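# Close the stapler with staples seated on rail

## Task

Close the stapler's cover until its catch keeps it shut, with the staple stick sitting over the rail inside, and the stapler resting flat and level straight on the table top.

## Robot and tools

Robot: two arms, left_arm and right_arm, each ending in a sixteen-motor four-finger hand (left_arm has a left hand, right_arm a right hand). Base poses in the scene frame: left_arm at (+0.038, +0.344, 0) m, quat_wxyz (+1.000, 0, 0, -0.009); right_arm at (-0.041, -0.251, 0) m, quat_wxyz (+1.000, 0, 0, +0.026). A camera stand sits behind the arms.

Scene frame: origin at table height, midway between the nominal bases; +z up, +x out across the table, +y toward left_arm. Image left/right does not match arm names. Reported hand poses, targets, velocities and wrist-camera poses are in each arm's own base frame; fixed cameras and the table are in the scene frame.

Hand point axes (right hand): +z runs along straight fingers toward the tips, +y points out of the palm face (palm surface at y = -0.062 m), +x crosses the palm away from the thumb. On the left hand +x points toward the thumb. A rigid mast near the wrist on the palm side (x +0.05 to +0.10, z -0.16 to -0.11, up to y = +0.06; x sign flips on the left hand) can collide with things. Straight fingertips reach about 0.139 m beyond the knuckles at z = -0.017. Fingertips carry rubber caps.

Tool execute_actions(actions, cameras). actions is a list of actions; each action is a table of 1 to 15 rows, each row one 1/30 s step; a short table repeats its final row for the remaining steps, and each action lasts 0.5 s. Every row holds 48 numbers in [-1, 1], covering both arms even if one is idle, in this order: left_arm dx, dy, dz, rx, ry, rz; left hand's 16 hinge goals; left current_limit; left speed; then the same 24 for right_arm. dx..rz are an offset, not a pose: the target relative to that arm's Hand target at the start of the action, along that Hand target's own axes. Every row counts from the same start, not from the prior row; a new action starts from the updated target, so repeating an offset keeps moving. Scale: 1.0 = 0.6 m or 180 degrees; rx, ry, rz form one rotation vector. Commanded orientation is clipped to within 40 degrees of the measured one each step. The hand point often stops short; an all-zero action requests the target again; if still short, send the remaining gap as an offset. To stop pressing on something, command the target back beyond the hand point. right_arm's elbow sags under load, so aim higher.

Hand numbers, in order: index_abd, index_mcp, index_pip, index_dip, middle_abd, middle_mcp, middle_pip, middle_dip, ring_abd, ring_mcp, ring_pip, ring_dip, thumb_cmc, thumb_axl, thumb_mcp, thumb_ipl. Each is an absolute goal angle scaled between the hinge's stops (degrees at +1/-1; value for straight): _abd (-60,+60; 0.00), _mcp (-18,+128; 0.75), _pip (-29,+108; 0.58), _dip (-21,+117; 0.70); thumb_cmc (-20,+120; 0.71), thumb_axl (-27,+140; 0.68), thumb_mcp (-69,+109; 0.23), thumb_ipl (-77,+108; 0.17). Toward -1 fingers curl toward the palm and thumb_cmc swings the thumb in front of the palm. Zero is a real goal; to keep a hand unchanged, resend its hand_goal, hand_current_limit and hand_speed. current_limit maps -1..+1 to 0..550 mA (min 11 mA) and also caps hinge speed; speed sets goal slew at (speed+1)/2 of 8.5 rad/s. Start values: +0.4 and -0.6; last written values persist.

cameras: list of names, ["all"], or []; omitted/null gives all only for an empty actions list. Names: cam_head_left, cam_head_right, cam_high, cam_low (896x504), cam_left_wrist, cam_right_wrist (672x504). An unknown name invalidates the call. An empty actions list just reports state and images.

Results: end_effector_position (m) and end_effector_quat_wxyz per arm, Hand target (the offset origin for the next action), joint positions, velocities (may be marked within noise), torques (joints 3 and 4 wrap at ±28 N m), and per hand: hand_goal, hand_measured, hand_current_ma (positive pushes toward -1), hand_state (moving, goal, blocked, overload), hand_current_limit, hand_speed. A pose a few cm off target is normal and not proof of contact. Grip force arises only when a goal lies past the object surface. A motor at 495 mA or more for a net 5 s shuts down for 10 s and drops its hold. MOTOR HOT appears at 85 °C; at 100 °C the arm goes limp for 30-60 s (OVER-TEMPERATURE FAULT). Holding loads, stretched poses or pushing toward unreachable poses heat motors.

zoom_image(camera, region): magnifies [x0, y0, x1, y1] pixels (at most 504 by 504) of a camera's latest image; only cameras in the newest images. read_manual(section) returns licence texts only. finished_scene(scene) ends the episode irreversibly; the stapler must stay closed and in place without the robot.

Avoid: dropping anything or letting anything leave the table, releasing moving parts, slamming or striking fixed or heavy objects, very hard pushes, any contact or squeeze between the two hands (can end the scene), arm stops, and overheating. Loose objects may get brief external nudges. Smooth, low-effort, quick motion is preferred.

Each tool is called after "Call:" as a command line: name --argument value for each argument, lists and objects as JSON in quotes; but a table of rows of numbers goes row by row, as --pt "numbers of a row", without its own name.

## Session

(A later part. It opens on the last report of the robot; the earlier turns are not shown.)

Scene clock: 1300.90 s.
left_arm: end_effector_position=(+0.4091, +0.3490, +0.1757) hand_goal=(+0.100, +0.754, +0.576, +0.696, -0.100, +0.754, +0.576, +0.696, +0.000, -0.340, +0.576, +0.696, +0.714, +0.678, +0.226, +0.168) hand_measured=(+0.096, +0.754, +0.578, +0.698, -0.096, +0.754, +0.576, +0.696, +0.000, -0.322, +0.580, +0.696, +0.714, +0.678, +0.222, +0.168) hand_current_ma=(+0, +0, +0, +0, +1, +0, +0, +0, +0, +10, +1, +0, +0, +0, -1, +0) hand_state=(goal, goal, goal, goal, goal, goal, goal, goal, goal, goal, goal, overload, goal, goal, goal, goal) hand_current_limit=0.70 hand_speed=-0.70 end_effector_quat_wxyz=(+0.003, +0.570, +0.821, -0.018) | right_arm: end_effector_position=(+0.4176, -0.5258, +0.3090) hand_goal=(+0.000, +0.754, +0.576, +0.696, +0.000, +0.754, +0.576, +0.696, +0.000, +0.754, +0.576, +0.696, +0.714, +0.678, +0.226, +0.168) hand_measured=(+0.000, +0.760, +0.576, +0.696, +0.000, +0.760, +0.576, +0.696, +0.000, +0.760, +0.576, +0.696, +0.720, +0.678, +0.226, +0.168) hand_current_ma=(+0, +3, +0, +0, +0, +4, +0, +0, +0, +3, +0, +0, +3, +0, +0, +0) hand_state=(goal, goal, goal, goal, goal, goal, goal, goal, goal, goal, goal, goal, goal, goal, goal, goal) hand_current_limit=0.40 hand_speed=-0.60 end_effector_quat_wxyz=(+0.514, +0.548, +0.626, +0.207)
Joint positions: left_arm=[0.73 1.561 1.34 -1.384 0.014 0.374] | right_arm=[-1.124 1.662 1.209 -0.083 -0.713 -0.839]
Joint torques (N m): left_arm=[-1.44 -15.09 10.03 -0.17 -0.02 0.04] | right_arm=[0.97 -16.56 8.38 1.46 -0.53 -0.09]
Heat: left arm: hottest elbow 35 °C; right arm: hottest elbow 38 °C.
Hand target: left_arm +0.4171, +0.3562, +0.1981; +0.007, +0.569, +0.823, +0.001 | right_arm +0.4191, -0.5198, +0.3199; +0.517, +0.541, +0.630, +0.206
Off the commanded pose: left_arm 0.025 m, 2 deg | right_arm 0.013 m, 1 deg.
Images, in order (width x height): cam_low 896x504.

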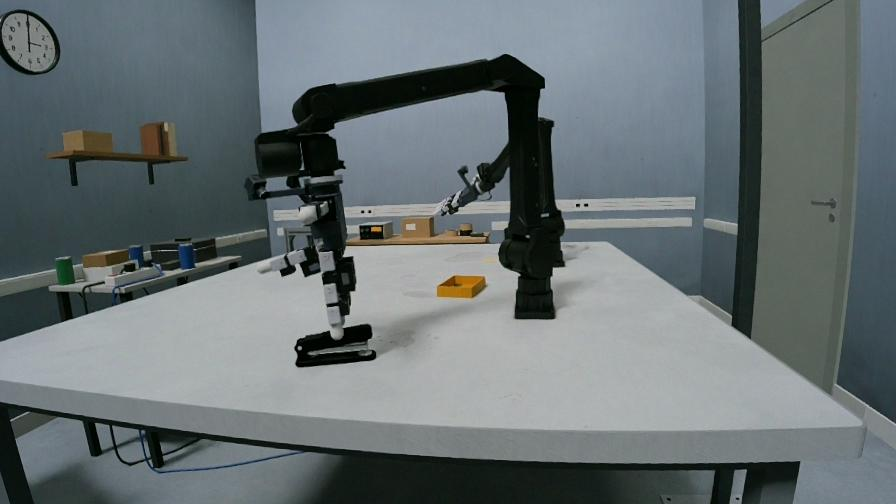

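Call:
execute_actions --actions '[[[0,0,-0.07,0,0,0,0.1,0.754,0.576,0.696,-0.1,0.754,0.576,0.696,0,-0.34,0.576,0.696,0.714,0.678,0.226,0.168,0.7,-0.7,0,0,0,0,0,0,0,0.754,0.576,0.696,0,0.754,0.576,0.696,0,0.754,0.576,0.696,0.714,0.678,0.226,0.168,0.4,-0.6]],[[0,0,-0.15,0,0,0,0.1,0.754,0.576,0.696,-0.1,0.754,0.576,0.696,0,-0.34,0.576,0.696,0.714,0.678,0.226,0.168,0.7,-0.7,0,0,0,0,0,0,0,0.754,0.576,0.696,0,0.754,0.576,0.696,0,0.754,0.576,0.696,0.714,0.678,0.226,0.168,0.4,-0.6]]]' --cameras '["all"]'

Call:
zoom_image --camera "cam_low" --region '[285, 315, 385, 375]'

Scene clock: 1307.20 s.
left_arm: end_effector_position=(+0.4113, +0.3510, +0.3215) hand_goal=(+0.100, +0.754, +0.576, +0.696, -0.100, +0.754, +0.576, +0.696, +0.000, -0.340, +0.576, +0.696, +0.714, +0.678, +0.226, +0.168) hand_measured=(+0.098, +0.752, +0.578, +0.698, -0.096, +0.752, +0.576, +0.696, +0.000, -0.322, +0.580, +0.696, +0.714, +0.678, +0.222, +0.168) hand_current_ma=(+0, +0, +0, +0, +0, +0, +0, +0, +0, +10, +1, +0, +0, +0, -1, +0) hand_state=(goal, goal, goal, goal, goal, goal, goal, goal, goal, goal, goal, overload, goal, goal, goal, goal) hand_current_limit=0.70 hand_speed=-0.70 end_effector_quat_wxyz=(+0.012, +0.571, +0.821, +0.019) | right_arm: end_effector_position=(+0.4176, -0.5258, +0.3090) hand_goal=(+0.000, +0.754, +0.576, +0.696, +0.000, +0.754, +0.576, +0.696, +0.000, +0.754, +0.576, +0.696, +0.714, +0.678, +0.226, +0.168) hand_measured=(+0.000, +0.760, +0.576, +0.696, +0.000, +0.760, +0.576, +0.696, +0.000, +0.760, +0.576, +0.696, +0.720, +0.678, +0.226, +0.168) hand_current_ma=(+0, +3, +0, +0, +0, +4, +0, +0, +0, +3, +0, +0, +3, +0, +0, +0) hand_state=(goal, goal, goal, goal, goal, goal, goal, goal, goal, goal, goal, goal, goal, goal, goal, goal) hand_current_limit=0.40 hand_speed=-0.60 end_effector_quat_wxyz=(+0.514, +0.548, +0.626, +0.207)
Joint positions: left_arm=[0.73 1.504 1.641 -1.666 0.014 0.374] | right_arm=[-1.124 1.662 1.209 -0.083 -0.713 -0.839]
Joint torques (N m): left_arm=[-1.2 -12.51 9.95 0.06 0.01 0.06] | right_arm=[0.91 -16.62 8.39 1.47 -0.53 -0.09]
Heat: left arm: hottest elbow 35 °C; right arm: hottest elbow 38 °C.
Hand target: left_arm +0.4156, +0.3571, +0.3302; +0.007, +0.569, +0.823, +0.001 | right_arm +0.4191, -0.5198, +0.3199; +0.517, +0.541, +0.630, +0.206
Off the commanded pose: left_arm 0.011 m, 2 deg | right_arm 0.013 m, 1 deg.
joint sent to its limit (left arm) — joint 4 (wrist pitch), lower limit. The joint targets are off in orientation, not in position.
camera_calibration:
cam_left_wrist: T_world_to_cam=[[-0.363425, -0.931591, -0.00773692, 0.441556], [-0.668484, 0.254981, 0.698652, -0.0829217], [-0.648885, 0.25908, -0.71542, 0.531736], [0, 0, 0, 1]] pos_world=[0.450076, 0.294731, 0.441764]
cam_right_wrist: T_world_to_cam=[[0.248499, -0.466249, 0.849035, -0.577389], [-0.927289, -0.367858, 0.0693923, 0.126826], [0.27997, -0.804545, -0.52376, -0.257359], [0, 0, 0, 1]] pos_world=[0.333137, -0.42961, 0.346629]

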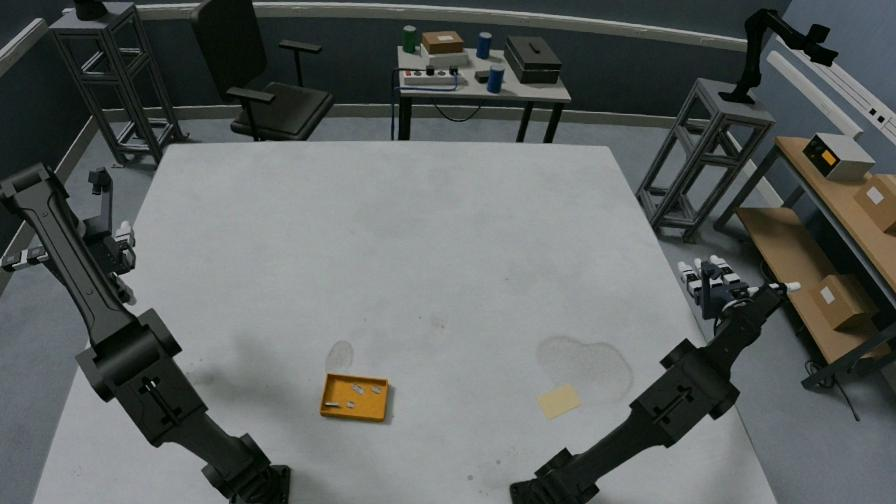

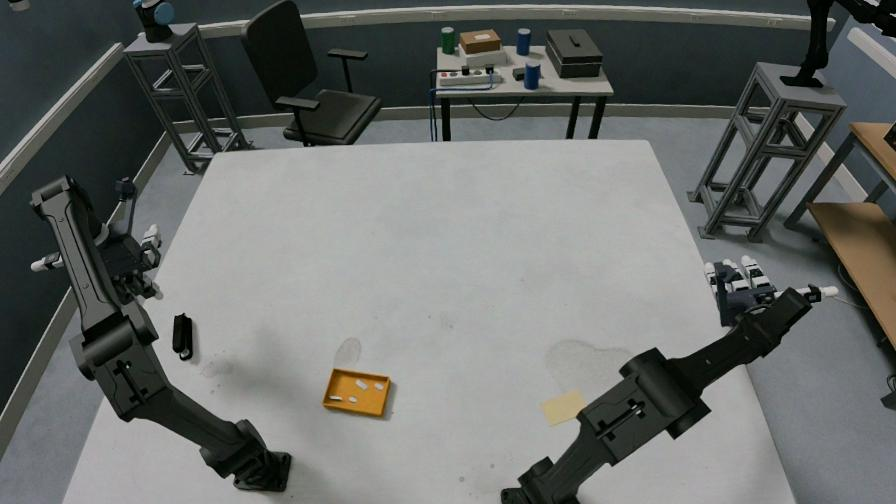

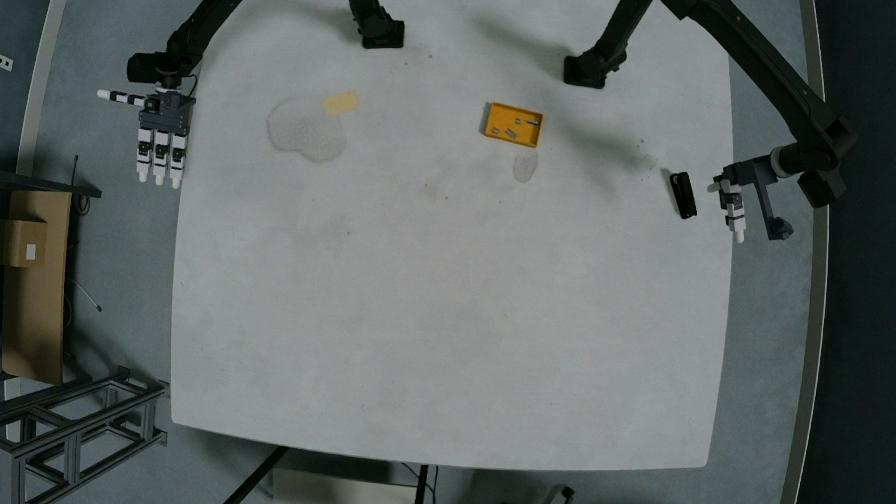

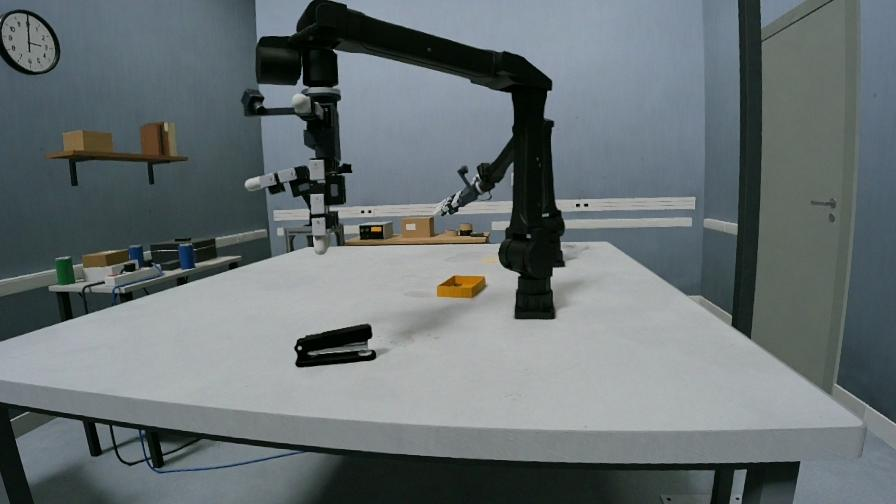

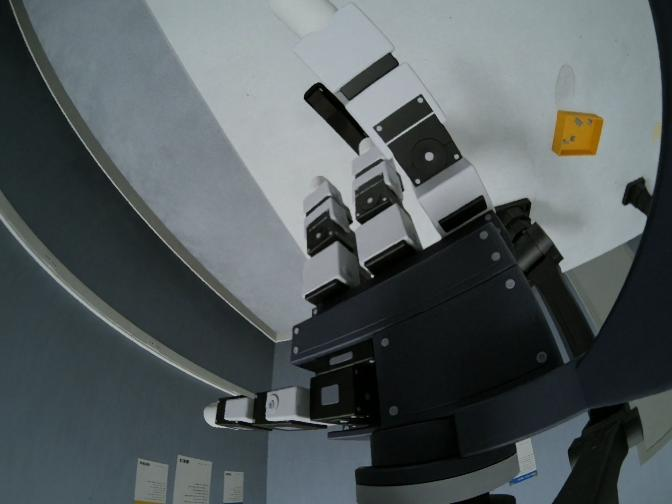

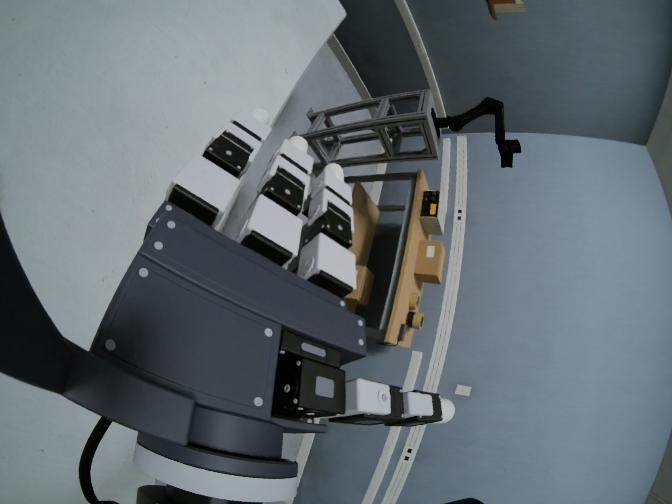

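Scaled by 5.040 from the camera's 896x504 image, which has a finer 1280x720 frame.

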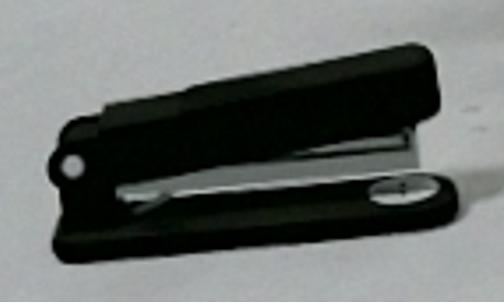

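Call:
zoom_image --camera "cam_low" --region '[335, 318, 380, 360]'

Call:
zoom_image --camera "cam_high" --region '[655, 160, 715, 230]'

Call:
zoom_image --camera "cam_head_right" --region '[150, 300, 210, 370]'

Scaled by 11.200 from the camera's 896x504 image, which has a finer 1280x720 frame.

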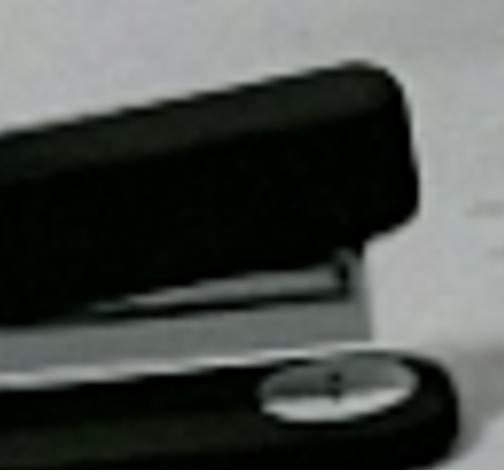

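Scaled by 7.200 from the camera's 896x504 image, which has a finer 1280x720 frame.

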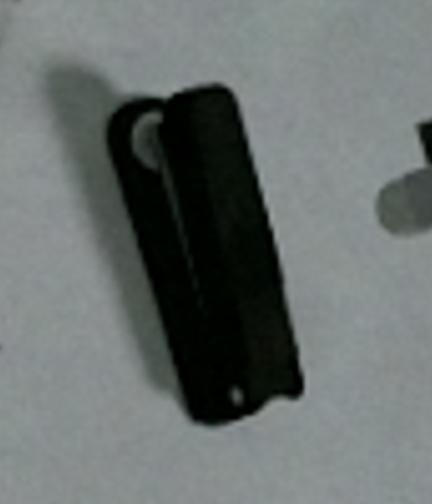

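Scaled by 7.200 from the camera's 896x504 image, which has a finer 1280x720 frame.

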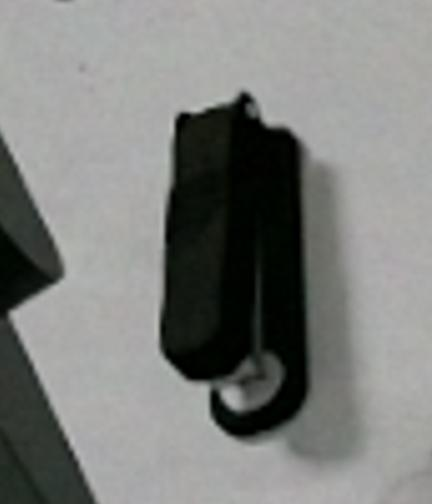

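Call:
finished_scene --scene 1

The scene is finished: the task was done.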